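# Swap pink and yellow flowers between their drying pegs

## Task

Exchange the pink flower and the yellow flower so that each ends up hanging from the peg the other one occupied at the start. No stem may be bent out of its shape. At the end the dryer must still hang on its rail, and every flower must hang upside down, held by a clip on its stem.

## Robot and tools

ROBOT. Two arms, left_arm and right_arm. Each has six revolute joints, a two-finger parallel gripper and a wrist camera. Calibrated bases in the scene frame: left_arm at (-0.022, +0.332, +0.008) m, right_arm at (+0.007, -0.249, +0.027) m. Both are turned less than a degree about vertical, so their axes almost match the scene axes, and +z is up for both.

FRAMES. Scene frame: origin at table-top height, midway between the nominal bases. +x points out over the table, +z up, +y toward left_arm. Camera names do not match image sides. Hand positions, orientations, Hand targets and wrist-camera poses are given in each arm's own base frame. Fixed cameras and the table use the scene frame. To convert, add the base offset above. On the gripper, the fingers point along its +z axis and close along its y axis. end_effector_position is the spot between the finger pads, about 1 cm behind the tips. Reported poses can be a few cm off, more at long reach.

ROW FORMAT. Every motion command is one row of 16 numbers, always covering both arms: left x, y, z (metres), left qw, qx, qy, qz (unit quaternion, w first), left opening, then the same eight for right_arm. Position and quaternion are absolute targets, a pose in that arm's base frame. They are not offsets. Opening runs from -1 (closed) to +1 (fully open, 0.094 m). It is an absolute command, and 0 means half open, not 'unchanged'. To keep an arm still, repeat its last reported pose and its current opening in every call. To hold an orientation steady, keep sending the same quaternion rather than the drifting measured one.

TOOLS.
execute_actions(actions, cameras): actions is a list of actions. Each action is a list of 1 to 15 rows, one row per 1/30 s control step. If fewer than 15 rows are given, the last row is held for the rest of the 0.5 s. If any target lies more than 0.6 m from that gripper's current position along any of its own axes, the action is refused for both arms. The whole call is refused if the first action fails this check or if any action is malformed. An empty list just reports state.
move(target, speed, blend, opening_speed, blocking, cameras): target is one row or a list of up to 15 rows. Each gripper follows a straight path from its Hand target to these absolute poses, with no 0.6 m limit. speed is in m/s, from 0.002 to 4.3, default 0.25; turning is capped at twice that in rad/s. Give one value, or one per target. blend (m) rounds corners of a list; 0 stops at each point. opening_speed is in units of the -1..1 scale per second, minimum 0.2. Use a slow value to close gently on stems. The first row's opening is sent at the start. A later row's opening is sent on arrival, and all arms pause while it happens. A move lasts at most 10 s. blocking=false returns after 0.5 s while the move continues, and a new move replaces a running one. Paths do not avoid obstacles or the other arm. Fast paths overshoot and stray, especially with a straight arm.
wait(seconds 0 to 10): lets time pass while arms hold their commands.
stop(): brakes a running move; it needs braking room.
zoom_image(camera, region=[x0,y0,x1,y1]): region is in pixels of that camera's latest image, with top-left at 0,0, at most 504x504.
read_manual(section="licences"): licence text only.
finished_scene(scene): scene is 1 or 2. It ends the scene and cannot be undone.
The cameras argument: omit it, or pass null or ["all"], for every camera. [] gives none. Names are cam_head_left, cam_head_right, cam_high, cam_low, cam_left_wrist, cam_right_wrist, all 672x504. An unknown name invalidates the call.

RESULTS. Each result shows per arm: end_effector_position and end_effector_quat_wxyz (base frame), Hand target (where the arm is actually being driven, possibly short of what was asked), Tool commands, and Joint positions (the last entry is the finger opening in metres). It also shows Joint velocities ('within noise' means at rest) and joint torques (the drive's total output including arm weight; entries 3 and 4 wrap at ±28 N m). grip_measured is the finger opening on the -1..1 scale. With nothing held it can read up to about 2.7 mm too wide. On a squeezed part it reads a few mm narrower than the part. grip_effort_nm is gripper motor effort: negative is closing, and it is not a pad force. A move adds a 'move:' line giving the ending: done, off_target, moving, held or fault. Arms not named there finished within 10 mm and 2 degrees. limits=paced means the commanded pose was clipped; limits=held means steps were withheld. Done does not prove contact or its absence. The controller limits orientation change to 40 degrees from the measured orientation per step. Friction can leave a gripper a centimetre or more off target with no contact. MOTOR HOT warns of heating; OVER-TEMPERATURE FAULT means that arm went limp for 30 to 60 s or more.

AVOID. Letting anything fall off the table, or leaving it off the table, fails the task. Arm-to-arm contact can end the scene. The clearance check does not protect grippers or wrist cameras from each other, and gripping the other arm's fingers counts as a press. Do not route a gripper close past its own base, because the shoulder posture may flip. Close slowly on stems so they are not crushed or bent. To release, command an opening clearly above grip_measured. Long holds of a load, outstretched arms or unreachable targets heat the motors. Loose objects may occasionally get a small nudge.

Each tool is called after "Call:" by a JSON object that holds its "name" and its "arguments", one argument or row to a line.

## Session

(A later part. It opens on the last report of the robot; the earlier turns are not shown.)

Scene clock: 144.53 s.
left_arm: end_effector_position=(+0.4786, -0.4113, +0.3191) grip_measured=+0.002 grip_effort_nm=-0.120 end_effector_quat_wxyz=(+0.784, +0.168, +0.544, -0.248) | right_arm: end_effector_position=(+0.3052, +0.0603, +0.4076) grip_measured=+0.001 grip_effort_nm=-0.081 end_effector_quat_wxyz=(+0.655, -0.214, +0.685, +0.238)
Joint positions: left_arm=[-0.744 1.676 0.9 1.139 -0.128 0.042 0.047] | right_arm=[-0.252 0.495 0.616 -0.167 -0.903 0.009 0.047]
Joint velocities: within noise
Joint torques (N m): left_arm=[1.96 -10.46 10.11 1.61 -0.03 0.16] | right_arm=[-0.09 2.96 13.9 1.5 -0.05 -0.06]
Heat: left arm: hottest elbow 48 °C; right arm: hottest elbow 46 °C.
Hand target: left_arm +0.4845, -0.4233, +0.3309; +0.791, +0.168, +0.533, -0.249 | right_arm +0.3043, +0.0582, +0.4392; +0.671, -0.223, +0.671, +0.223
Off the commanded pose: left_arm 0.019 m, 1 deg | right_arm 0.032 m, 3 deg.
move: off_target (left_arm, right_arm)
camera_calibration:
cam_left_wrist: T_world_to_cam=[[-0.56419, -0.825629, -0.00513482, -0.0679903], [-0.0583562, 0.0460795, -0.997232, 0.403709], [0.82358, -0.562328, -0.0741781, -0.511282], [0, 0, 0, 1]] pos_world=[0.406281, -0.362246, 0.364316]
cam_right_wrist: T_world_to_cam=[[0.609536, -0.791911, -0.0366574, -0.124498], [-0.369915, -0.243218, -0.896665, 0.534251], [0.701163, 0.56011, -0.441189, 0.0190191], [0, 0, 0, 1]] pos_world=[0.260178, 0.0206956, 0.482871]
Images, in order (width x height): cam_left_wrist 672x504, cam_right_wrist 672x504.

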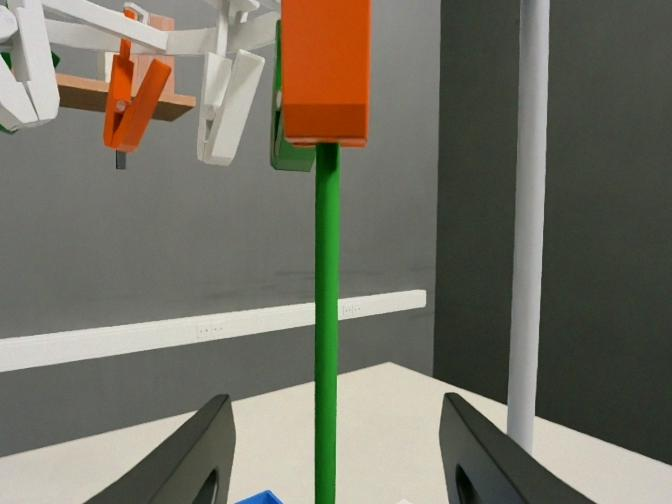

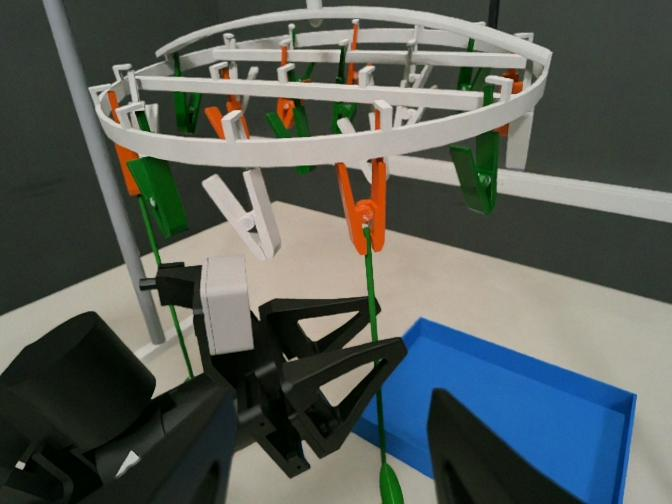

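Call:
{"name": "move", "arguments": {
  "target": [0.4855,-0.424,0.331,0.7906,0.1682,0.5333,-0.2493,-0.75,0.306,0.058,0.44,0.6708,-0.2236,0.6708,0.2236,0],
  "opening_speed": 0.3,
  "cameras": ["cam_left_wrist"]
}}

Call:
{"name": "move", "arguments": {
  "target": [0.4855,-0.424,0.331,0.7906,0.1682,0.5333,-0.2493,-0.9,0.306,0.058,0.44,0.6708,-0.2236,0.6708,0.2236,0],
  "opening_speed": 0.2,
  "cameras": ["cam_left_wrist"]
}}

Scene clock: 151.33 s.
left_arm: end_effector_position=(+0.4788, -0.4114, +0.3192) grip_measured=-0.748 grip_effort_nm=-0.115 end_effector_quat_wxyz=(+0.784, +0.168, +0.543, -0.248) | right_arm: end_effector_position=(+0.3053, +0.0602, +0.4075) grip_measured=+0.001 grip_effort_nm=-0.081 end_effector_quat_wxyz=(+0.655, -0.214, +0.685, +0.238)
Joint positions: left_arm=[-0.744 1.677 0.901 1.139 -0.128 0.043 0.012] | right_arm=[-0.252 0.496 0.616 -0.167 -0.903 0.009 0.047]
Joint velocities: within noise
Joint torques (N m): left_arm=[1.96 -10.58 10.03 1.61 -0.03 0.16] | right_arm=[-0.03 3.02 13.93 1.5 -0.06 -0.05]
Heat: left arm: hottest elbow 47 °C; right arm: hottest elbow 47 °C.
Hand target: left_arm +0.4846, -0.4233, +0.3309; +0.791, +0.168, +0.533, -0.249 | right_arm +0.3044, +0.0581, +0.4391; +0.671, -0.223, +0.671, +0.224
Off the commanded pose: left_arm 0.019 m, 1 deg | right_arm 0.033 m, 3 deg.
move: off_target (left_arm, right_arm)
camera_calibration:
cam_left_wrist: T_world_to_cam=[[-0.563684, -0.825971, -0.00562211, -0.0682505], [-0.0578591, 0.0462739, -0.997252, 0.403798], [0.823961, -0.56181, -0.0738738, -0.511541], [0, 0, 0, 1]] pos_world=[0.406381, -0.362447, 0.364515]
Images, in order (width x height): cam_left_wrist 672x504.

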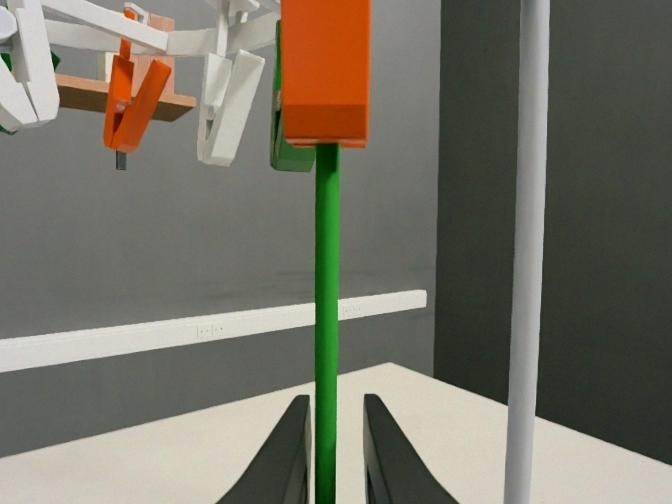

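Scene clock: 152.37 s.
left_arm: end_effector_position=(+0.4788, -0.4114, +0.3192) grip_measured=-0.898 grip_effort_nm=-0.120 end_effector_quat_wxyz=(+0.784, +0.168, +0.543, -0.248) | right_arm: end_effector_position=(+0.3053, +0.0602, +0.4075) grip_measured=+0.001 grip_effort_nm=-0.081 end_effector_quat_wxyz=(+0.655, -0.214, +0.685, +0.238)
Joint positions: left_arm=[-0.744 1.677 0.901 1.139 -0.128 0.043 0.005] | right_arm=[-0.252 0.496 0.616 -0.167 -0.903 0.009 0.047]
Joint velocities: within noise
Joint torques (N m): left_arm=[1.96 -10.58 10.06 1.61 -0.02 0.17] | right_arm=[-0.21 3.25 13.91 1.48 -0.06 -0.06]
Heat: left arm: hottest elbow 47 °C; right arm: hottest elbow 47 °C.
Hand target: left_arm +0.4846, -0.4233, +0.3309; +0.791, +0.168, +0.533, -0.249 | right_arm +0.3044, +0.0581, +0.4391; +0.671, -0.223, +0.671, +0.224
Off the commanded pose: left_arm 0.019 m, 1 deg | right_arm 0.033 m, 3 deg.
move: off_target (left_arm, right_arm)
camera_calibration:
cam_left_wrist: T_world_to_cam=[[-0.563684, -0.825971, -0.00562211, -0.0682505], [-0.0578591, 0.0462739, -0.997252, 0.403798], [0.823961, -0.56181, -0.0738738, -0.511541], [0, 0, 0, 1]] pos_world=[0.406381, -0.362447, 0.364515]
Images, in order (width x height): cam_left_wrist 672x504.

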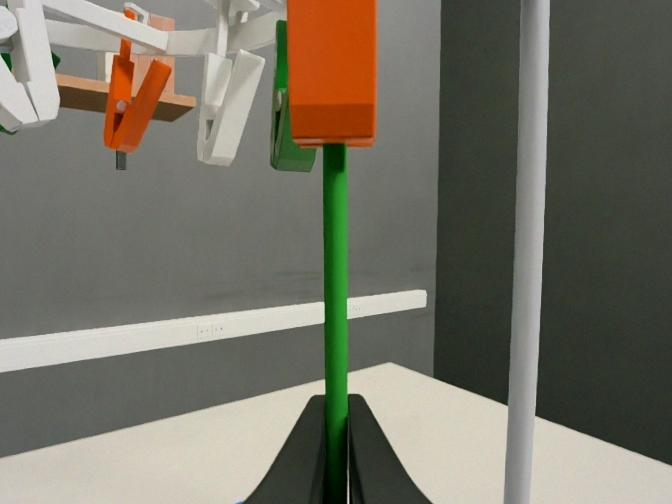

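Call:
{"name": "move", "arguments": {
  "target": [0.4855,-0.424,0.331,0.7906,0.1682,0.5333,-0.2493,-0.96,0.306,0.058,0.44,0.6708,-0.2236,0.6708,0.2236,0],
  "opening_speed": 0.2,
  "cameras": ["cam_left_wrist"]
}}

Scene clock: 154.53 s.
left_arm: end_effector_position=(+0.4788, -0.4114, +0.3192) grip_measured=-0.952 grip_effort_nm=-1.038 end_effector_quat_wxyz=(+0.784, +0.168, +0.543, -0.248) | right_arm: end_effector_position=(+0.3053, +0.0602, +0.4075) grip_measured=+0.001 grip_effort_nm=-0.076 end_effector_quat_wxyz=(+0.655, -0.214, +0.685, +0.238)
Joint positions: left_arm=[-0.744 1.677 0.901 1.139 -0.128 0.043 0.002] | right_arm=[-0.252 0.496 0.616 -0.167 -0.903 0.009 0.047]
Joint velocities: within noise
Joint torques (N m): left_arm=[1.96 -10.58 10.06 1.59 -0.02 0.17] | right_arm=[0.03 3.14 13.93 1.46 -0.05 -0.05]
Heat: left arm: hottest elbow 47 °C; right arm: hottest elbow 48 °C.
Hand target: left_arm +0.4846, -0.4233, +0.3309; +0.791, +0.168, +0.533, -0.249 | right_arm +0.3044, +0.0581, +0.4391; +0.671, -0.223, +0.671, +0.224
Off the commanded pose: left_arm 0.019 m, 1 deg | right_arm 0.033 m, 3 deg.
move: off_target (left_arm, right_arm)
camera_calibration:
cam_left_wrist: T_world_to_cam=[[-0.563634, -0.826003, -0.00598718, -0.068149], [-0.0576579, 0.0465721, -0.99725, 0.403823], [0.82401, -0.561739, -0.0738753, -0.511534], [0, 0, 0, 1]] pos_world=[0.406382, -0.362447, 0.364515]
Images, in order (width x height): cam_left_wrist 672x504.

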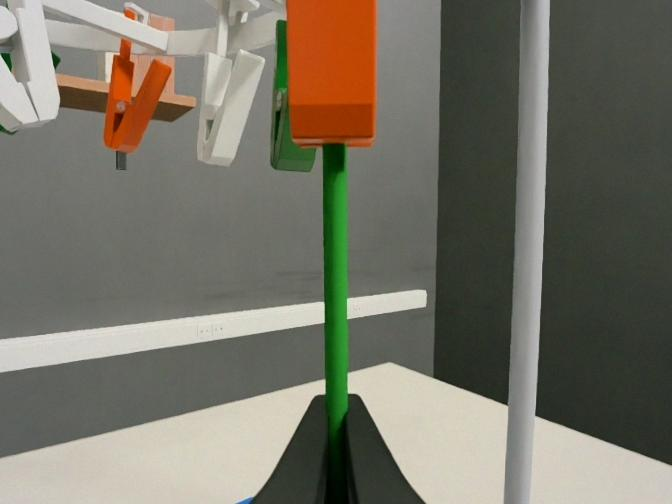

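Call:
{"name": "move", "arguments": {
  "target": [0.4855,-0.424,0.331,0.7906,0.1682,0.5333,-0.2493,-0.96,0.395,0.111,0.425,0.7771,-0.1814,0.5441,0.2590,0.17],
  "speed": 0.1,
  "cameras": ["cam_left_wrist","cam_right_wrist"]
}}

Scene clock: 170.83 s.
left_arm: end_effector_position=(+0.4788, -0.4114, +0.3192) grip_measured=-0.953 grip_effort_nm=-1.062 end_effector_quat_wxyz=(+0.784, +0.168, +0.543, -0.248) | right_arm: end_effector_position=(+0.3952, +0.1072, +0.4327) grip_measured=+0.169 grip_effort_nm=0.081 end_effector_quat_wxyz=(+0.782, -0.185, +0.541, +0.248)
Joint positions: left_arm=[-0.744 1.677 0.901 1.139 -0.128 0.043 0.002] | right_arm=[0.045 0.892 0.559 0.752 -0.551 0.207 0.055]
Joint velocities: within noise
Joint torques (N m): left_arm=[1.96 -10.58 10.02 1.61 -0.02 0.17] | right_arm=[1.32 -2.2 7.84 2.26 0.22 0.22]
Heat: left arm: hottest elbow 46 °C; right arm: hottest elbow 49 °C.
Hand target: left_arm +0.4846, -0.4233, +0.3309; +0.791, +0.168, +0.533, -0.249 | right_arm +0.3950, +0.1109, +0.4251; +0.777, -0.181, +0.544, +0.259
Off the commanded pose: left_arm 0.019 m, 1 deg | right_arm 0.009 m, 1 deg.
move: off_target (left_arm)
camera_calibration:
cam_left_wrist: T_world_to_cam=[[-0.563634, -0.826003, -0.00598718, -0.068149], [-0.0576579, 0.0465721, -0.99725, 0.403823], [0.82401, -0.561739, -0.0738753, -0.511534], [0, 0, 0, 1]] pos_world=[0.406382, -0.362447, 0.364515]
cam_right_wrist: T_world_to_cam=[[0.589879, -0.806889, 0.0311802, -0.161178], [-0.0414345, -0.0688084, -0.996769, 0.49634], [0.806428, 0.586681, -0.0740217, -0.26273], [0, 0, 0, 1]] pos_world=[0.327514, 0.058238, 0.480314]
Images, in order (width x height): cam_left_wrist 672x504, cam_right_wrist 672x504.

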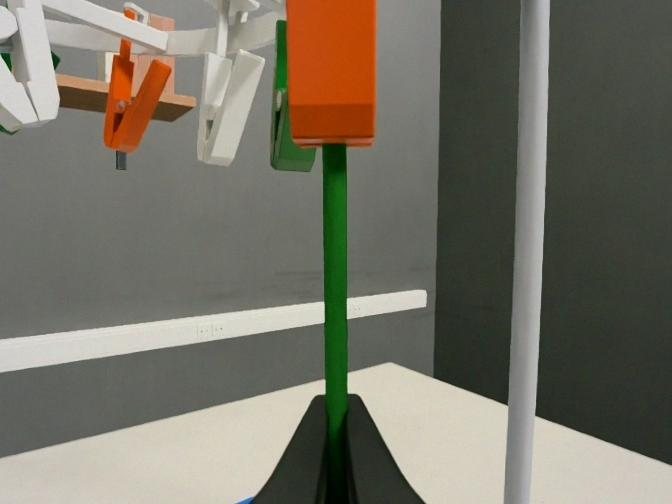

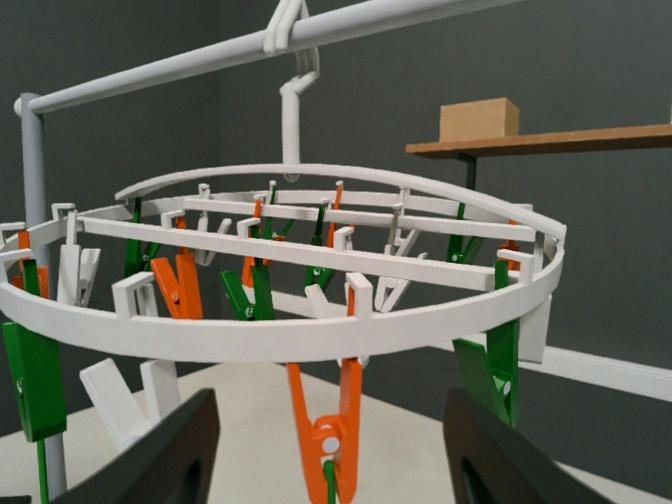

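Call:
{"name": "move", "arguments": {
  "target": [0.4855,-0.424,0.331,0.7906,0.1682,0.5333,-0.2493,-0.96,0.395,0.115,0.395,0.7771,-0.1814,0.5441,0.2590,0.17],
  "speed": 0.1,
  "cameras": ["cam_right_wrist"]
}}

Scene clock: 174.93 s.
left_arm: end_effector_position=(+0.4788, -0.4114, +0.3192) grip_measured=-0.953 grip_effort_nm=-1.067 end_effector_quat_wxyz=(+0.784, +0.168, +0.543, -0.248) | right_arm: end_effector_position=(+0.3958, +0.1112, +0.4023) grip_measured=+0.169 grip_effort_nm=0.081 end_effector_quat_wxyz=(+0.781, -0.183, +0.541, +0.251)
Joint positions: left_arm=[-0.744 1.677 0.901 1.139 -0.128 0.043 0.002] | right_arm=[0.059 0.94 0.498 0.858 -0.537 0.208 0.055]
Joint velocities: within noise
Joint torques (N m): left_arm=[1.96 -10.58 10.03 1.61 -0.02 0.17] | right_arm=[1.49 -2.37 7.56 2.28 0.22 0.13]
Heat: left arm: hottest elbow 46 °C; right arm: hottest elbow 49 °C.
Hand target: left_arm +0.4845, -0.4233, +0.3310; +0.791, +0.168, +0.533, -0.249 | right_arm +0.3950, +0.1150, +0.3951; +0.777, -0.181, +0.544, +0.259
Off the commanded pose: left_arm 0.019 m, 1 deg | right_arm 0.008 m, 1 deg.
move: off_target (left_arm)
camera_calibration:
cam_right_wrist: T_world_to_cam=[[0.592084, -0.805527, 0.0237395, -0.155396], [-0.045806, -0.0630498, -0.996959, 0.467373], [0.804574, 0.589196, -0.0742288, -0.267223], [0, 0, 0, 1]] pos_world=[0.328417, 0.0617393, 0.449805]
Images, in order (width x height): cam_right_wrist 672x504.

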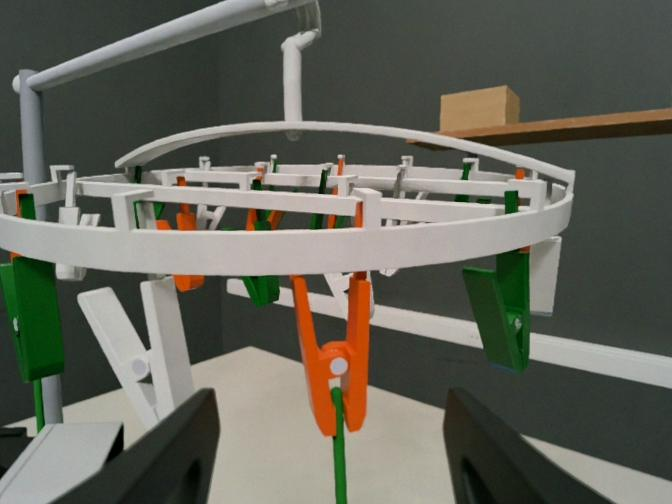

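Call:
{"name": "move", "arguments": {
  "target": [0.4855,-0.424,0.331,0.7906,0.1682,0.5333,-0.2493,-0.96,0.420,0.134,0.405,0.7771,-0.1814,0.5441,0.2590,0.17],
  "speed": 0.06,
  "cameras": ["cam_right_wrist","cam_left_wrist"]
}}

Scene clock: 179.07 s.
left_arm: end_effector_position=(+0.4788, -0.4114, +0.3192) grip_measured=-0.953 grip_effort_nm=-1.062 end_effector_quat_wxyz=(+0.784, +0.168, +0.543, -0.248) | right_arm: end_effector_position=(+0.4117, +0.1288, +0.3766) grip_measured=+0.169 grip_effort_nm=0.066 end_effector_quat_wxyz=(+0.762, -0.171, +0.566, +0.265)
Joint positions: left_arm=[-0.744 1.677 0.901 1.139 -0.128 0.043 0.002] | right_arm=[0.118 1.011 0.498 0.859 -0.484 0.208 0.055]
Joint velocities: within noise
Joint torques (N m): left_arm=[2.02 -10.58 10.04 1.61 -0.02 0.16] | right_arm=[1.32 -3.31 12.41 1.91 0.16 -0.13]
Heat: left arm: hottest elbow 46 °C; right arm: hottest elbow 48 °C.
Hand target: left_arm +0.4845, -0.4233, +0.3310; +0.791, +0.168, +0.533, -0.249 | right_arm +0.4181, +0.1335, +0.4046; +0.777, -0.181, +0.544, +0.259
Off the commanded pose: left_arm 0.019 m, 1 deg | right_arm 0.030 m, 3 deg.
move: off_target (left_arm, right_arm)
camera_calibration:
cam_left_wrist: T_world_to_cam=[[-0.563634, -0.826003, -0.00598718, -0.068149], [-0.0576579, 0.0465721, -0.99725, 0.403823], [0.82401, -0.561739, -0.0738753, -0.511534], [0, 0, 0, 1]] pos_world=[0.406382, -0.362447, 0.364515]
cam_right_wrist: T_world_to_cam=[[0.598925, -0.800263, -0.0294727, -0.133494], [-0.115829, -0.0501536, -0.992002, 0.468937], [0.792384, 0.597548, -0.122732, -0.270034], [0, 0, 0, 1]] pos_world=[0.34824, 0.0780466, 0.42811]
Images, in order (width x height): cam_left_wrist 672x504, cam_right_wrist 672x504.

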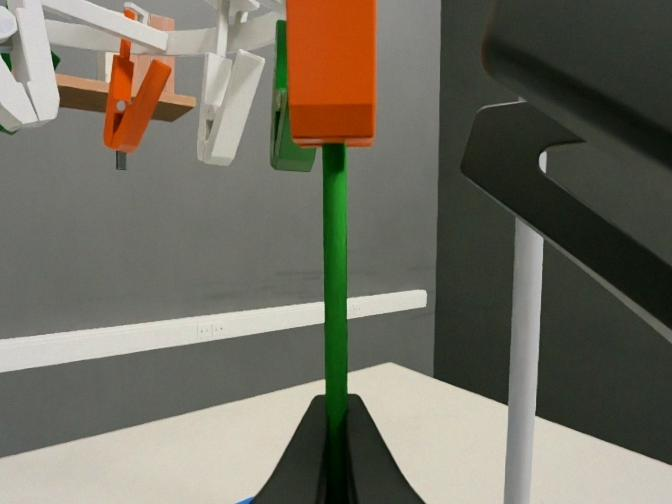

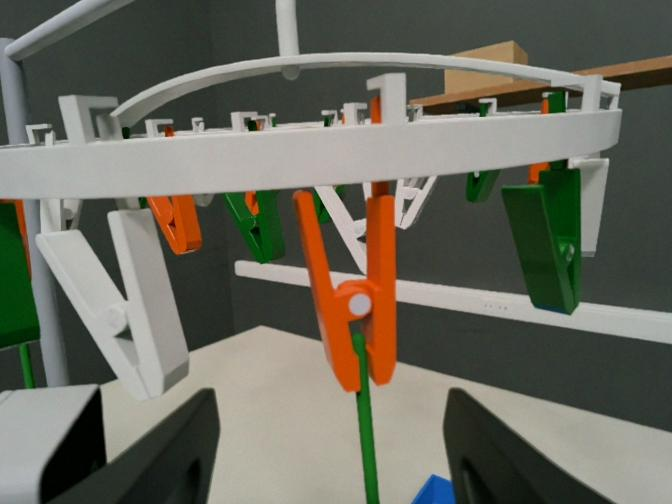

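Call:
{"name": "move", "arguments": {
  "target": [0.4855,-0.424,0.331,0.7906,0.1682,0.5333,-0.2493,-0.96,0.420,0.133,0.436,0.7771,-0.1814,0.5441,0.2590,0.17],
  "speed": 0.06,
  "cameras": ["cam_right_wrist"]
}}

Scene clock: 187.37 s.
left_arm: end_effector_position=(+0.4788, -0.4114, +0.3192) grip_measured=-0.953 grip_effort_nm=-1.062 end_effector_quat_wxyz=(+0.784, +0.168, +0.543, -0.248) | right_arm: end_effector_position=(+0.4154, +0.1291, +0.4048) grip_measured=+0.169 grip_effort_nm=0.071 end_effector_quat_wxyz=(+0.762, -0.171, +0.566, +0.264)
Joint positions: left_arm=[-0.744 1.677 0.901 1.139 -0.128 0.043 0.002] | right_arm=[0.118 0.974 0.559 0.764 -0.483 0.208 0.055]
Joint velocities: within noise
Joint torques (N m): left_arm=[1.96 -10.58 10.03 1.61 -0.02 0.16] | right_arm=[1.08 -4.07 12.85 1.44 0.05 -0.11]
Heat: left arm: hottest elbow 46 °C; right arm: hottest elbow 48 °C.
Hand target: left_arm +0.4845, -0.4233, +0.3310; +0.791, +0.168, +0.533, -0.249 | right_arm +0.4182, +0.1325, +0.4355; +0.777, -0.181, +0.544, +0.259
Off the commanded pose: left_arm 0.019 m, 1 deg | right_arm 0.032 m, 3 deg.
move: off_target (left_arm, right_arm)
camera_calibration:
cam_right_wrist: T_world_to_cam=[[0.598679, -0.800478, -0.0286034, -0.134795], [-0.113983, -0.049793, -0.992234, 0.496679], [0.792837, 0.59729, -0.121051, -0.270581], [0, 0, 0, 1]] pos_world=[0.351839, 0.0784461, 0.456212]
Images, in order (width x height): cam_right_wrist 672x504.

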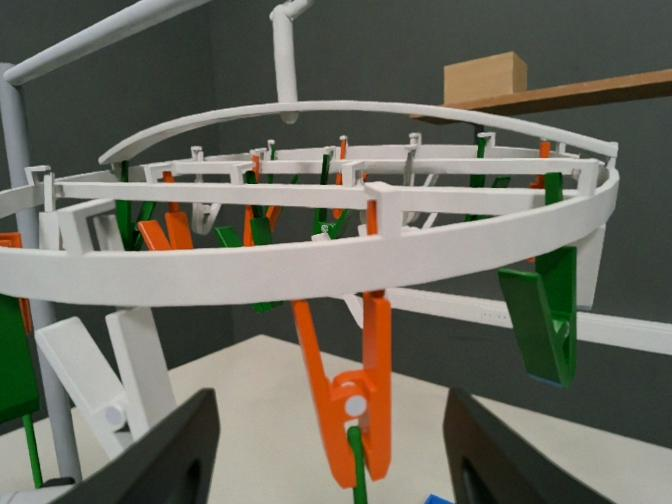

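Call:
{"name": "move", "arguments": {
  "target": [0.4855,-0.424,0.331,0.7906,0.1682,0.5333,-0.2493,-0.96,0.437,0.144,0.442,0.7771,-0.1814,0.5441,0.2590,0.17],
  "speed": 0.05,
  "cameras": ["cam_right_wrist"]
}}

Scene clock: 189.90 s.
left_arm: end_effector_position=(+0.4788, -0.4114, +0.3192) grip_measured=-0.953 grip_effort_nm=-1.067 end_effector_quat_wxyz=(+0.784, +0.168, +0.543, -0.248) | right_arm: end_effector_position=(+0.4291, +0.1383, +0.4141) grip_measured=+0.169 grip_effort_nm=0.076 end_effector_quat_wxyz=(+0.764, -0.171, +0.563, +0.264)
Joint positions: left_arm=[-0.744 1.677 0.901 1.139 -0.128 0.043 0.002] | right_arm=[0.143 1.015 0.605 0.762 -0.461 0.199 0.055]
Joint velocities: within noise
Joint torques (N m): left_arm=[1.96 -10.58 10.04 1.61 -0.02 0.16] | right_arm=[1.38 -4.01 12.97 1.42 0.17 -0.13]
Heat: left arm: hottest elbow 46 °C; right arm: hottest elbow 48 °C.
Hand target: left_arm +0.4845, -0.4233, +0.3310; +0.791, +0.168, +0.533, -0.249 | right_arm +0.4351, +0.1434, +0.4416; +0.777, -0.181, +0.544, +0.259
Off the commanded pose: left_arm 0.019 m, 1 deg | right_arm 0.030 m, 3 deg.
move: off_target (left_arm, right_arm)
camera_calibration:
cam_right_wrist: T_world_to_cam=[[0.599325, -0.800114, -0.025031, -0.137232], [-0.106492, -0.0486991, -0.99312, 0.504865], [0.793391, 0.597868, -0.114393, -0.288795], [0, 0, 0, 1]] pos_world=[0.365138, 0.0874465, 0.464921]
Images, in order (width x height): cam_right_wrist 672x504.

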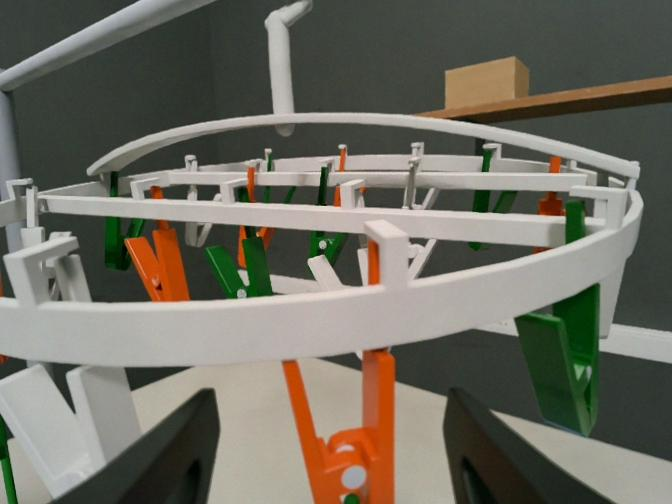

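Call:
{"name": "move", "arguments": {
  "target": [0.4855,-0.424,0.331,0.7906,0.1682,0.5333,-0.2493,-0.96,0.450,0.154,0.441,0.7771,-0.1814,0.5441,0.2590,0.17],
  "speed": 0.05,
  "cameras": ["cam_right_wrist","cam_left_wrist","cam_low"]
}}

Scene clock: 192.97 s.
left_arm: end_effector_position=(+0.4788, -0.4114, +0.3192) grip_measured=-0.953 grip_effort_nm=-1.067 end_effector_quat_wxyz=(+0.784, +0.168, +0.543, -0.248) | right_arm: end_effector_position=(+0.4426, +0.1481, +0.4107) grip_measured=+0.169 grip_effort_nm=0.071 end_effector_quat_wxyz=(+0.760, -0.171, +0.568, +0.265)
Joint positions: left_arm=[-0.744 1.677 0.901 1.139 -0.128 0.043 0.002] | right_arm=[0.167 1.061 0.633 0.762 -0.438 0.188 0.055]
Joint velocities: within noise
Joint torques (N m): left_arm=[1.96 -10.58 10.03 1.59 -0.02 0.16] | right_arm=[1.26 -4.78 12.9 2.04 0.17 -0.15]
Heat: left arm: hottest elbow 46 °C; right arm: hottest elbow 49 °C.
Hand target: left_arm +0.4845, -0.4233, +0.3310; +0.791, +0.168, +0.533, -0.250 | right_arm +0.4480, +0.1534, +0.4403; +0.777, -0.181, +0.544, +0.259
Off the commanded pose: left_arm 0.019 m, 1 deg | right_arm 0.032 m, 4 deg.
move: off_target (left_arm, right_arm)
camera_calibration:
cam_left_wrist: T_world_to_cam=[[-0.563634, -0.826003, -0.00598718, -0.068149], [-0.0576579, 0.0465721, -0.99725, 0.403823], [0.82401, -0.561739, -0.0738753, -0.511534], [0, 0, 0, 1]] pos_world=[0.406382, -0.362447, 0.364515]
cam_right_wrist: T_world_to_cam=[[0.598953, -0.80021, -0.0303012, -0.135215], [-0.119512, -0.0519101, -0.991475, 0.508958], [0.791816, 0.597468, -0.126726, -0.299978], [0, 0, 0, 1]] pos_world=[0.379341, 0.0974472, 0.462507]
Images, in order (width x height): cam_low 672x504, cam_left_wrist 672x504, cam_right_wrist 672x504.

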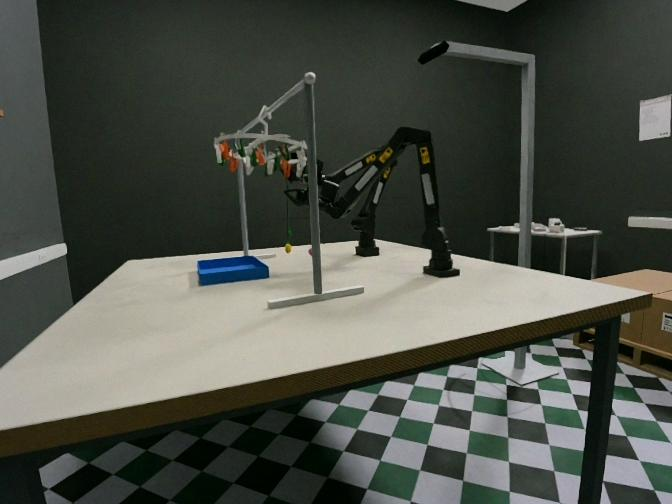

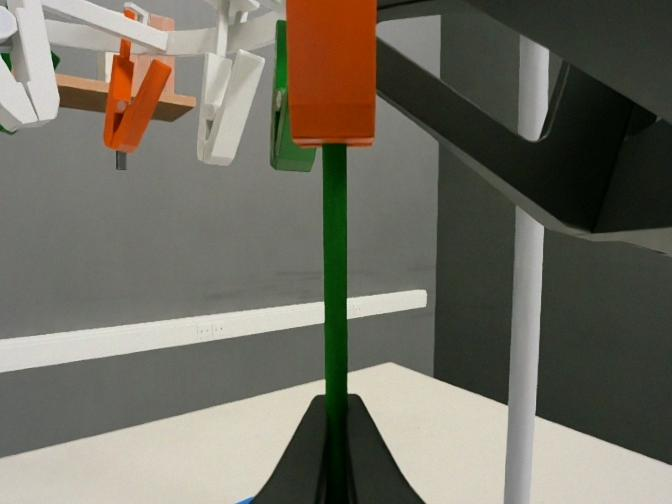

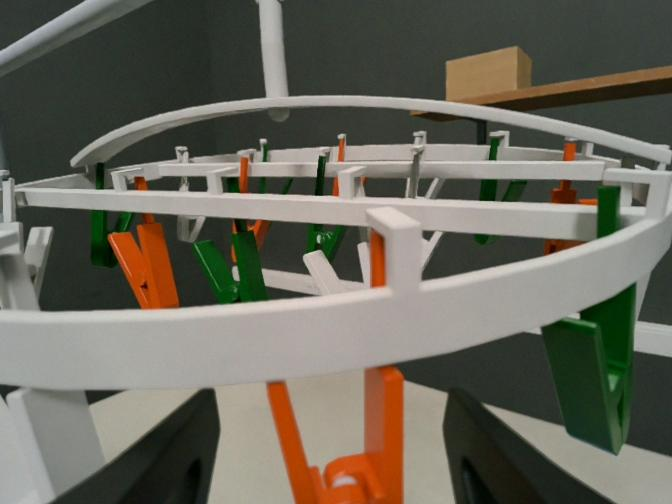

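Call:
{"name": "move", "arguments": {
  "target": [0.4855,-0.424,0.331,0.7906,0.1682,0.5333,-0.2493,-0.96,0.450,0.154,0.441,0.7771,-0.1814,0.5441,0.2590,-0.38],
  "opening_speed": 0.25,
  "cameras": ["cam_right_wrist"]
}}

Scene clock: 202.83 s.
left_arm: end_effector_position=(+0.4788, -0.4114, +0.3192) grip_measured=-0.953 grip_effort_nm=-1.067 end_effector_quat_wxyz=(+0.784, +0.168, +0.543, -0.248) | right_arm: end_effector_position=(+0.4427, +0.1480, +0.4111) grip_measured=-0.378 grip_effort_nm=-0.076 end_effector_quat_wxyz=(+0.761, -0.171, +0.568, +0.264)
Joint positions: left_arm=[-0.744 1.677 0.901 1.139 -0.128 0.043 0.002] | right_arm=[0.167 1.061 0.634 0.762 -0.438 0.187 0.029]
Joint velocities: within noise
Joint torques (N m): left_arm=[1.96 -10.58 10.03 1.62 -0.02 0.16] | right_arm=[1.26 -4.89 12.9 2.03 0.14 -0.13]
Heat: left arm: hottest elbow 46 °C; right arm: hottest elbow 51 °C.
Hand target: left_arm +0.4845, -0.4233, +0.3310; +0.791, +0.168, +0.533, -0.250 | right_arm +0.4481, +0.1534, +0.4404; +0.777, -0.181, +0.544, +0.259
Off the commanded pose: left_arm 0.019 m, 1 deg | right_arm 0.031 m, 4 deg.
move: off_target (left_arm, right_arm)
camera_calibration:
cam_right_wrist: T_world_to_cam=[[0.598505, -0.800596, -0.0289495, -0.13562], [-0.118194, -0.0525028, -0.991601, 0.508973], [0.792352, 0.5969, -0.126049, -0.300388], [0, 0, 0, 1]] pos_world=[0.37934, 0.0974466, 0.462909]
Images, in order (width x height): cam_right_wrist 672x504.

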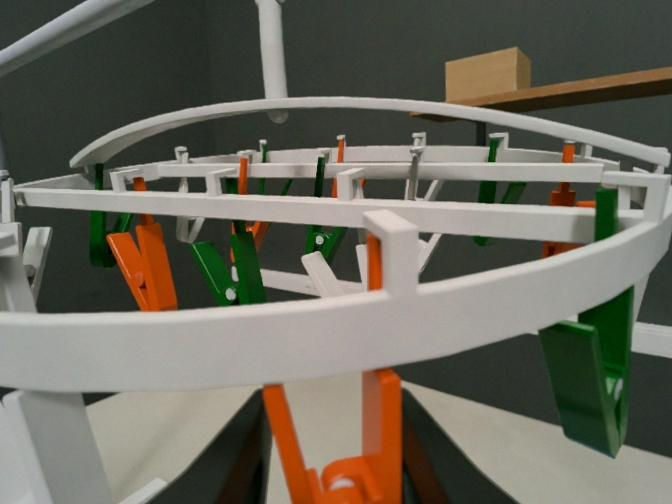

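Call:
{"name": "move", "arguments": {
  "target": [0.4855,-0.424,0.331,0.7906,0.1682,0.5333,-0.2493,-0.96,0.450,0.154,0.441,0.7771,-0.1814,0.5441,0.2590,-0.48],
  "opening_speed": 0.2,
  "cameras": ["cam_right_wrist","cam_left_wrist"]
}}

Scene clock: 204.83 s.
left_arm: end_effector_position=(+0.4788, -0.4113, +0.3192) grip_measured=-0.953 grip_effort_nm=-1.067 end_effector_quat_wxyz=(+0.784, +0.168, +0.543, -0.247) | right_arm: end_effector_position=(+0.4430, +0.1479, +0.4108) grip_measured=-0.475 grip_effort_nm=-0.242 end_effector_quat_wxyz=(+0.761, -0.171, +0.568, +0.263)
Joint positions: left_arm=[-0.744 1.677 0.901 1.139 -0.129 0.044 0.002] | right_arm=[0.167 1.062 0.634 0.762 -0.436 0.185 0.025]
Joint velocities: within noise
Joint torques (N m): left_arm=[1.96 -10.58 10.04 1.61 -0.01 0.16] | right_arm=[1.32 -4.78 12.85 2.06 0.1 -0.1]
Heat: left arm: hottest elbow 46 °C; right arm: hottest elbow 51 °C.
Hand target: left_arm +0.4846, -0.4233, +0.3310; +0.791, +0.168, +0.533, -0.249 | right_arm +0.4481, +0.1533, +0.4404; +0.777, -0.181, +0.544, +0.259
Off the commanded pose: left_arm 0.019 m, 1 deg | right_arm 0.032 m, 4 deg.
move: off_target (left_arm, right_arm)
camera_calibration:
cam_left_wrist: T_world_to_cam=[[-0.563229, -0.826278, -0.00615803, -0.0683518], [-0.057583, 0.0466835, -0.997249, 0.403833], [0.824292, -0.561325, -0.073873, -0.5115], [0, 0, 0, 1]] pos_world=[0.406381, -0.362448, 0.364515]
cam_right_wrist: T_world_to_cam=[[0.596867, -0.801852, -0.027978, -0.135515], [-0.118059, -0.0532808, -0.991576, 0.508724], [0.793607, 0.595142, -0.126468, -0.300772], [0, 0, 0, 1]] pos_world=[0.379639, 0.0974442, 0.462609]
Images, in order (width x height): cam_left_wrist 672x504, cam_right_wrist 672x504.

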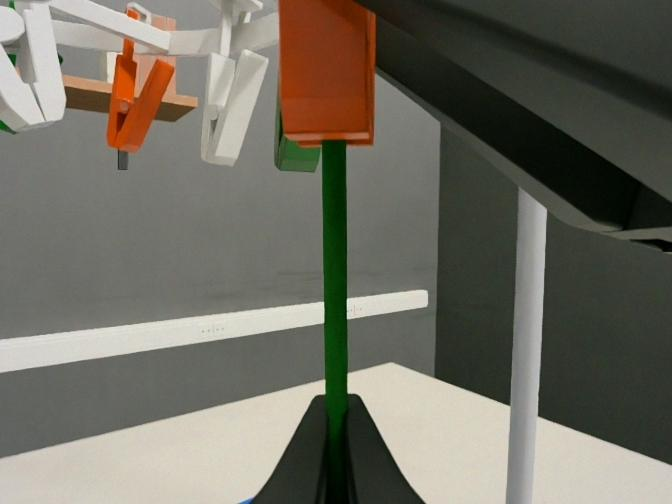

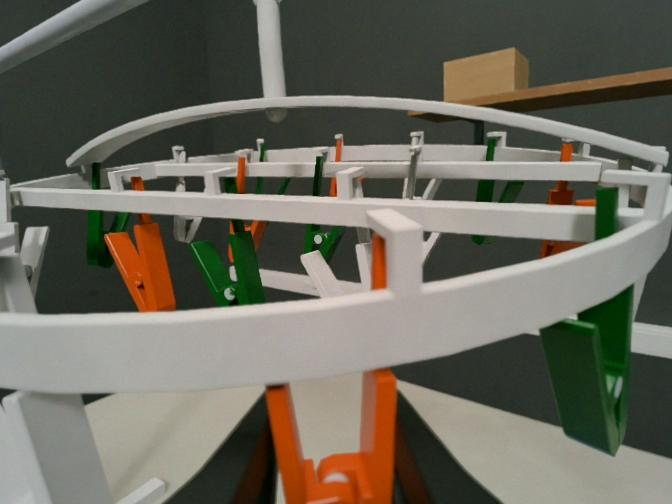

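Call:
{"name": "move", "arguments": {
  "target": [0.4855,-0.424,0.331,0.7906,0.1682,0.5333,-0.2493,-0.96,0.450,0.154,0.441,0.7771,-0.1814,0.5441,0.2590,-0.63],
  "opening_speed": 0.2,
  "cameras": ["cam_right_wrist","cam_left_wrist"]
}}

Scene clock: 207.00 s.
left_arm: end_effector_position=(+0.4788, -0.4113, +0.3192) grip_measured=-0.953 grip_effort_nm=-1.067 end_effector_quat_wxyz=(+0.784, +0.168, +0.543, -0.247) | right_arm: end_effector_position=(+0.4432, +0.1476, +0.4109) grip_measured=-0.573 grip_effort_nm=-1.023 end_effector_quat_wxyz=(+0.761, -0.171, +0.568, +0.262)
Joint positions: left_arm=[-0.744 1.677 0.901 1.139 -0.129 0.044 0.002] | right_arm=[0.167 1.062 0.634 0.762 -0.435 0.185 0.02]
Joint velocities: within noise
Joint torques (N m): left_arm=[1.9 -10.58 10.04 1.61 -0.01 0.16] | right_arm=[1.38 -4.78 12.89 2.09 0.03 -0.12]
Heat: left arm: hottest elbow 46 °C; right arm: hottest elbow 52 °C.
Hand target: left_arm +0.4845, -0.4233, +0.3310; +0.791, +0.168, +0.533, -0.249 | right_arm +0.4481, +0.1533, +0.4404; +0.777, -0.181, +0.544, +0.259
Off the commanded pose: left_arm 0.019 m, 1 deg | right_arm 0.032 m, 4 deg.
move: off_target (left_arm, right_arm)
camera_calibration:
cam_left_wrist: T_world_to_cam=[[-0.563229, -0.826278, -0.00615803, -0.0683518], [-0.057583, 0.0466835, -0.997249, 0.403833], [0.824292, -0.561325, -0.073873, -0.5115], [0, 0, 0, 1]] pos_world=[0.406381, -0.362448, 0.364515]
cam_right_wrist: T_world_to_cam=[[0.595603, -0.802789, -0.028035, -0.134996], [-0.118008, -0.0529235, -0.991601, 0.508775], [0.794563, 0.59391, -0.126257, -0.301038], [0, 0, 0, 1]] pos_world=[0.379638, 0.0973422, 0.46271]
Images, in order (width x height): cam_left_wrist 672x504, cam_right_wrist 672x504.

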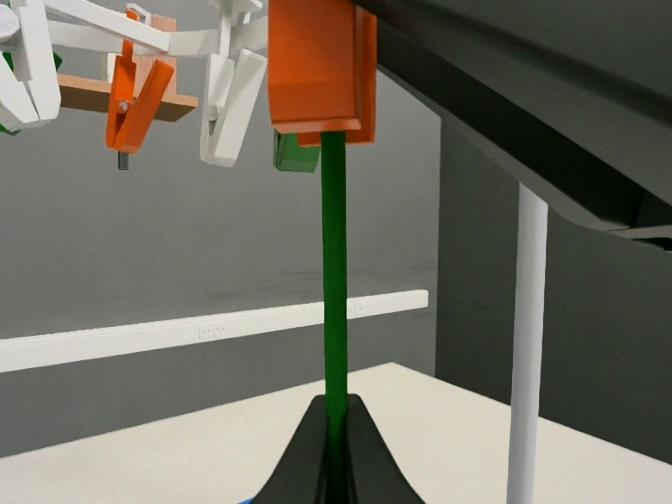

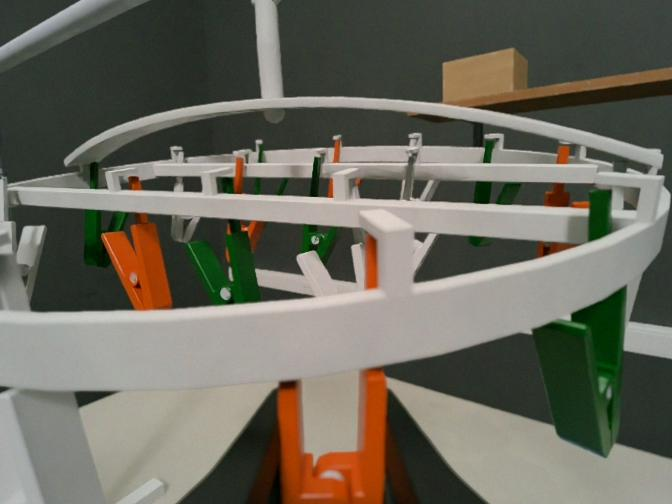

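Call:
{"name": "move", "arguments": {
  "target": [
    [0.4835,-0.423,0.30,0.7906,0.1682,0.5333,-0.2493,-0.96,0.450,0.154,0.441,0.7771,-0.1814,0.5441,0.2590,-0.61],
    [0.4805,-0.421,0.27,0.7906,0.1682,0.5333,-0.2493,-0.96,0.450,0.154,0.441,0.7771,-0.1814,0.5441,0.2590,-0.61]
  ],
  "speed": 0.04,
  "cameras": ["cam_right_wrist","cam_left_wrist"]
}}

Scene clock: 212.93 s.
left_arm: end_effector_position=(+0.4839, -0.4159, +0.2749) grip_measured=-0.953 grip_effort_nm=-1.062 end_effector_quat_wxyz=(+0.789, +0.165, +0.537, -0.249) | right_arm: end_effector_position=(+0.4432, +0.1476, +0.4109) grip_measured=-0.574 grip_effort_nm=-1.033 end_effector_quat_wxyz=(+0.761, -0.171, +0.568, +0.262)
Joint positions: left_arm=[-0.744 1.8 0.897 1.285 -0.13 0.044 0.002] | right_arm=[0.167 1.062 0.634 0.762 -0.434 0.184 0.02]
Joint velocities: within noise
Joint torques (N m): left_arm=[1.79 -11.52 6.02 2.7 -0.03 0.17] | right_arm=[1.44 -5.01 12.9 2.04 0.01 -0.11]
Heat: left arm: hottest elbow 46 °C; right arm: hottest elbow 53 °C.
Hand target: left_arm +0.4804, -0.4209, +0.2701; +0.791, +0.168, +0.533, -0.249 | right_arm +0.4481, +0.1533, +0.4404; +0.777, -0.181, +0.544, +0.259
Off the commanded pose: left_arm 0.008 m, 1 deg | right_arm 0.032 m, 4 deg.
move: off_target (right_arm)
camera_calibration:
cam_left_wrist: T_world_to_cam=[[-0.562283, -0.826939, -0.00300385, -0.0711845], [-0.044543, 0.0339141, -0.998432, 0.348815], [0.825744, -0.561267, -0.0559037, -0.527135], [0, 0, 0, 1]] pos_world=[0.41079, -0.366559, 0.318585]
cam_right_wrist: T_world_to_cam=[[0.595223, -0.803078, -0.0278322, -0.134918], [-0.117914, -0.0530293, -0.991607, 0.508753], [0.794862, 0.593509, -0.126259, -0.301112], [0, 0, 0, 1]] pos_world=[0.379638, 0.0973417, 0.46271]
Images, in order (width x height): cam_left_wrist 672x504, cam_right_wrist 672x504.

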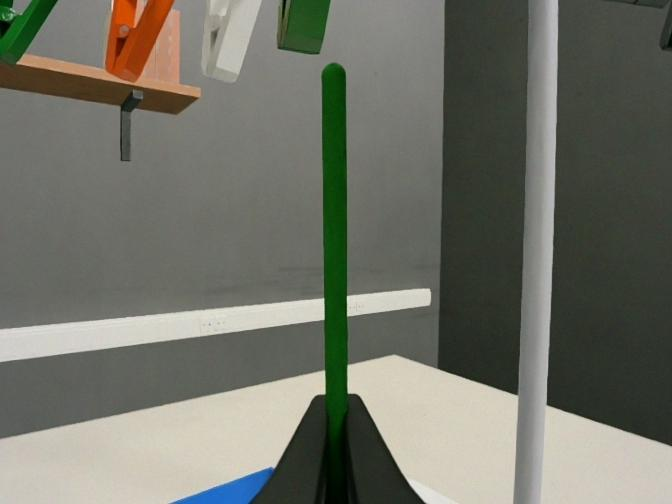

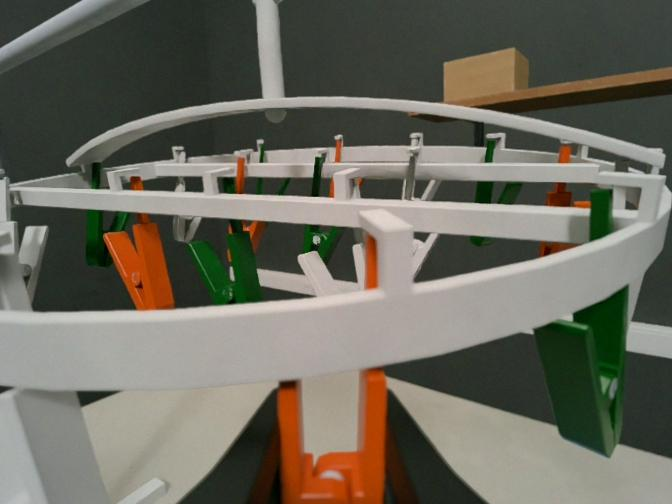

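Call:
{"name": "move", "arguments": {
  "target": [0.4805,-0.421,0.27,0.7906,0.1682,0.5333,-0.2493,-0.96,0.450,0.154,0.441,0.7771,-0.1814,0.5441,0.2590,0.17],
  "opening_speed": 0.25,
  "cameras": ["cam_right_wrist"]
}}

Call:
{"name": "move", "arguments": {
  "target": [0.4805,-0.421,0.27,0.7906,0.1682,0.5333,-0.2493,-0.96,0.365,0.088,0.415,0.7771,-0.1814,0.5441,0.2590,0.17],
  "speed": 0.08
}}

Scene clock: 218.93 s.
left_arm: end_effector_position=(+0.4839, -0.4159, +0.2749) grip_measured=-0.953 grip_effort_nm=-1.067 end_effector_quat_wxyz=(+0.789, +0.165, +0.537, -0.249) | right_arm: end_effector_position=(+0.4431, +0.1480, +0.4109) grip_measured=+0.168 grip_effort_nm=0.076 end_effector_quat_wxyz=(+0.761, -0.171, +0.568, +0.262)
Joint positions: left_arm=[-0.744 1.8 0.897 1.285 -0.13 0.044 0.002] | right_arm=[0.168 1.062 0.634 0.762 -0.435 0.184 0.055]
Joint velocities: within noise
Joint torques (N m): left_arm=[1.85 -11.46 6.01 2.66 -0.02 0.16] | right_arm=[1.32 -5.01 12.85 2.04 0.04 -0.1]
Heat: left arm: hottest elbow 46 °C; right arm: hottest elbow 53 °C.
Hand target: left_arm +0.4805, -0.4208, +0.2701; +0.791, +0.168, +0.533, -0.249 | right_arm +0.4481, +0.1534, +0.4404; +0.777, -0.181, +0.544, +0.259
Off the commanded pose: left_arm 0.008 m, 1 deg | right_arm 0.031 m, 3 deg.
move: off_target (right_arm)
camera_calibration:
cam_right_wrist: T_world_to_cam=[[0.596164, -0.802385, -0.0276802, -0.135112], [-0.117767, -0.0532919, -0.99161, 0.508729], [0.794178, 0.594422, -0.126265, -0.301038], [0, 0, 0, 1]] pos_world=[0.379538, 0.0976431, 0.46271]
Images, in order (width x height): cam_right_wrist 672x504.

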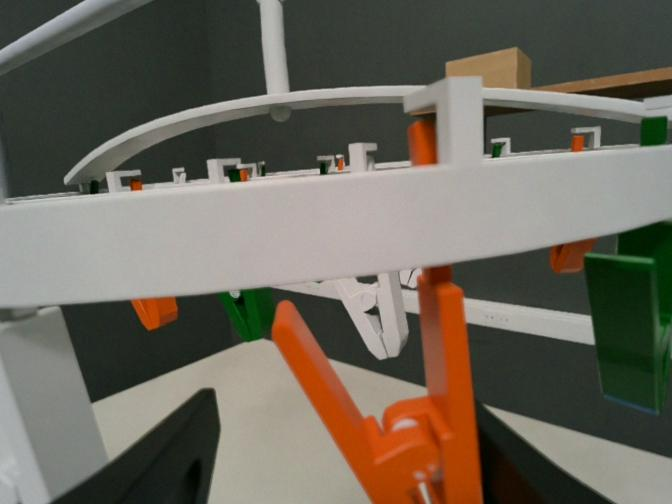

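Scene clock: 220.97 s.
left_arm: end_effector_position=(+0.4839, -0.4159, +0.2749) grip_measured=-0.953 grip_effort_nm=-1.067 end_effector_quat_wxyz=(+0.789, +0.165, +0.537, -0.249) | right_arm: end_effector_position=(+0.3672, +0.0914, +0.4191) grip_measured=+0.169 grip_effort_nm=0.066 end_effector_quat_wxyz=(+0.778, -0.188, +0.542, +0.256)
Joint positions: left_arm=[-0.744 1.8 0.897 1.285 -0.13 0.044 0.002] | right_arm=[-0.025 0.809 0.483 0.762 -0.629 0.252 0.055]
Joint velocities: within noise
Joint torques (N m): left_arm=[1.85 -11.52 6.02 2.67 -0.02 0.16] | right_arm=[-0.32 -1.79 7.84 2.04 0.09 0.2]
Heat: left arm: hottest elbow 46 °C; right arm: hottest elbow 53 °C.
Hand target: left_arm +0.4805, -0.4208, +0.2701; +0.791, +0.168, +0.533, -0.249 | right_arm +0.3651, +0.0882, +0.4151; +0.777, -0.181, +0.544, +0.259
Off the commanded pose: left_arm 0.008 m, 1 deg | right_arm 0.006 m, 1 deg.
move: done
camera_calibration:
cam_left_wrist: T_world_to_cam=[[-0.562181, -0.827007, -0.00337039, -0.0711343], [-0.0443387, 0.0342095, -0.998431, 0.348839], [0.825825, -0.561149, -0.0559004, -0.527126], [0, 0, 0, 1]] pos_world=[0.410791, -0.366559, 0.318585]
cam_right_wrist: T_world_to_cam=[[0.603216, -0.797178, 0.0252665, -0.160334], [-0.0483373, -0.0681604, -0.996503, 0.482806], [0.796112, 0.599885, -0.0796488, -0.226817], [0, 0, 0, 1]] pos_world=[0.300625, 0.0411575, 0.467103]

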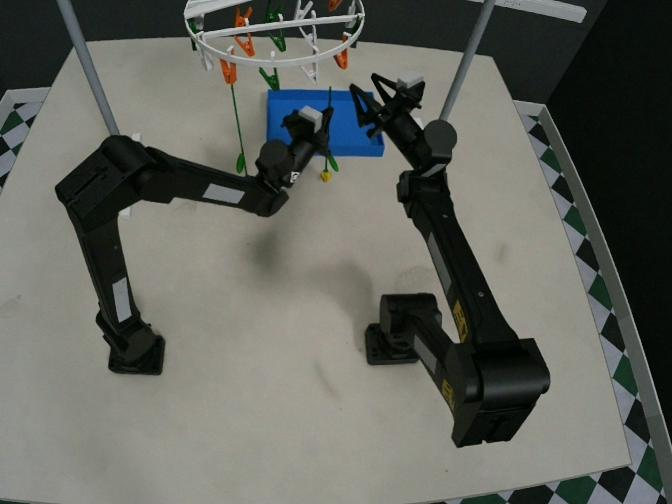

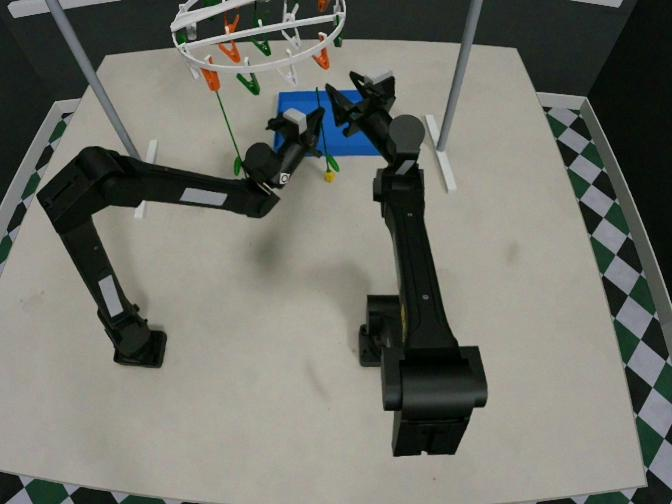

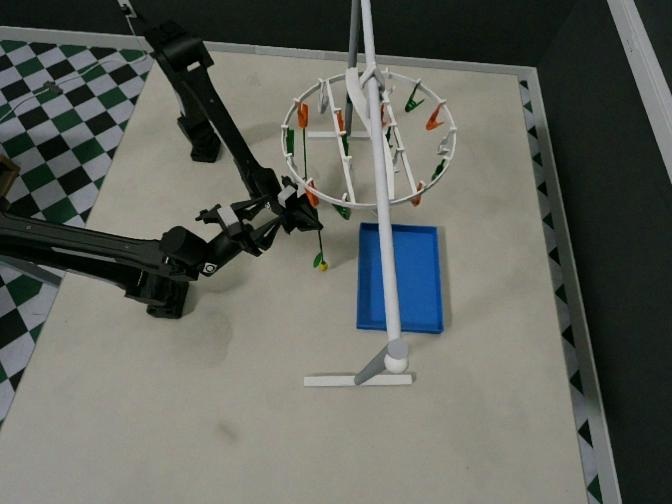

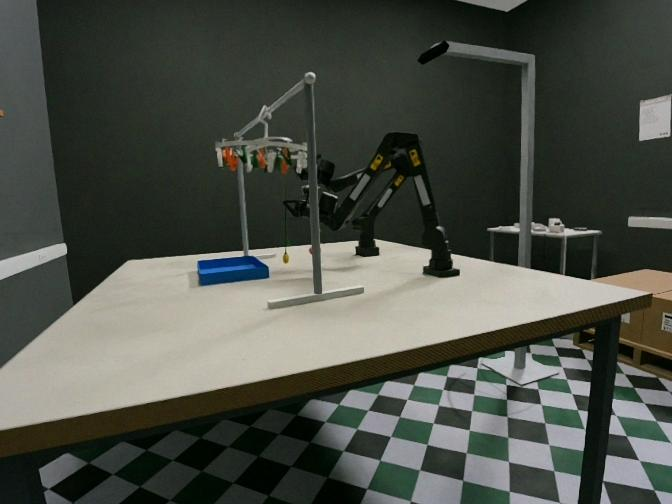

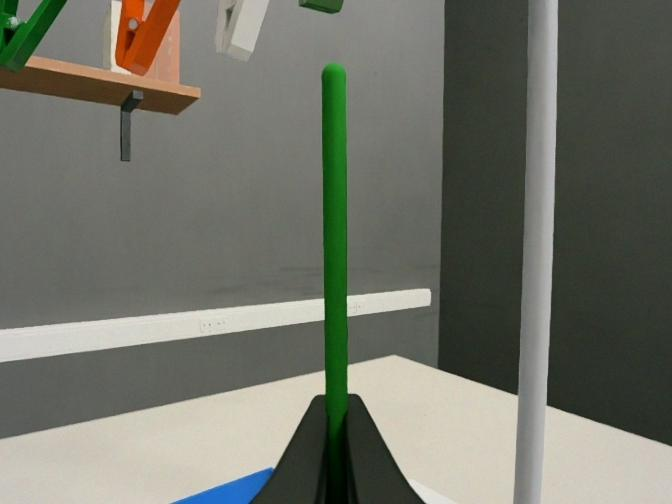

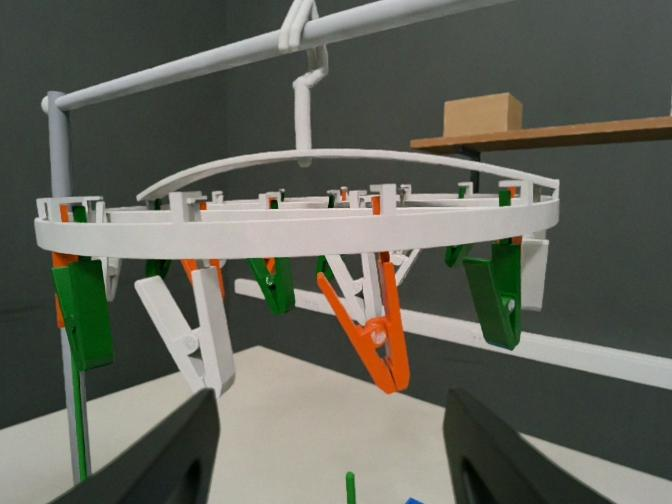

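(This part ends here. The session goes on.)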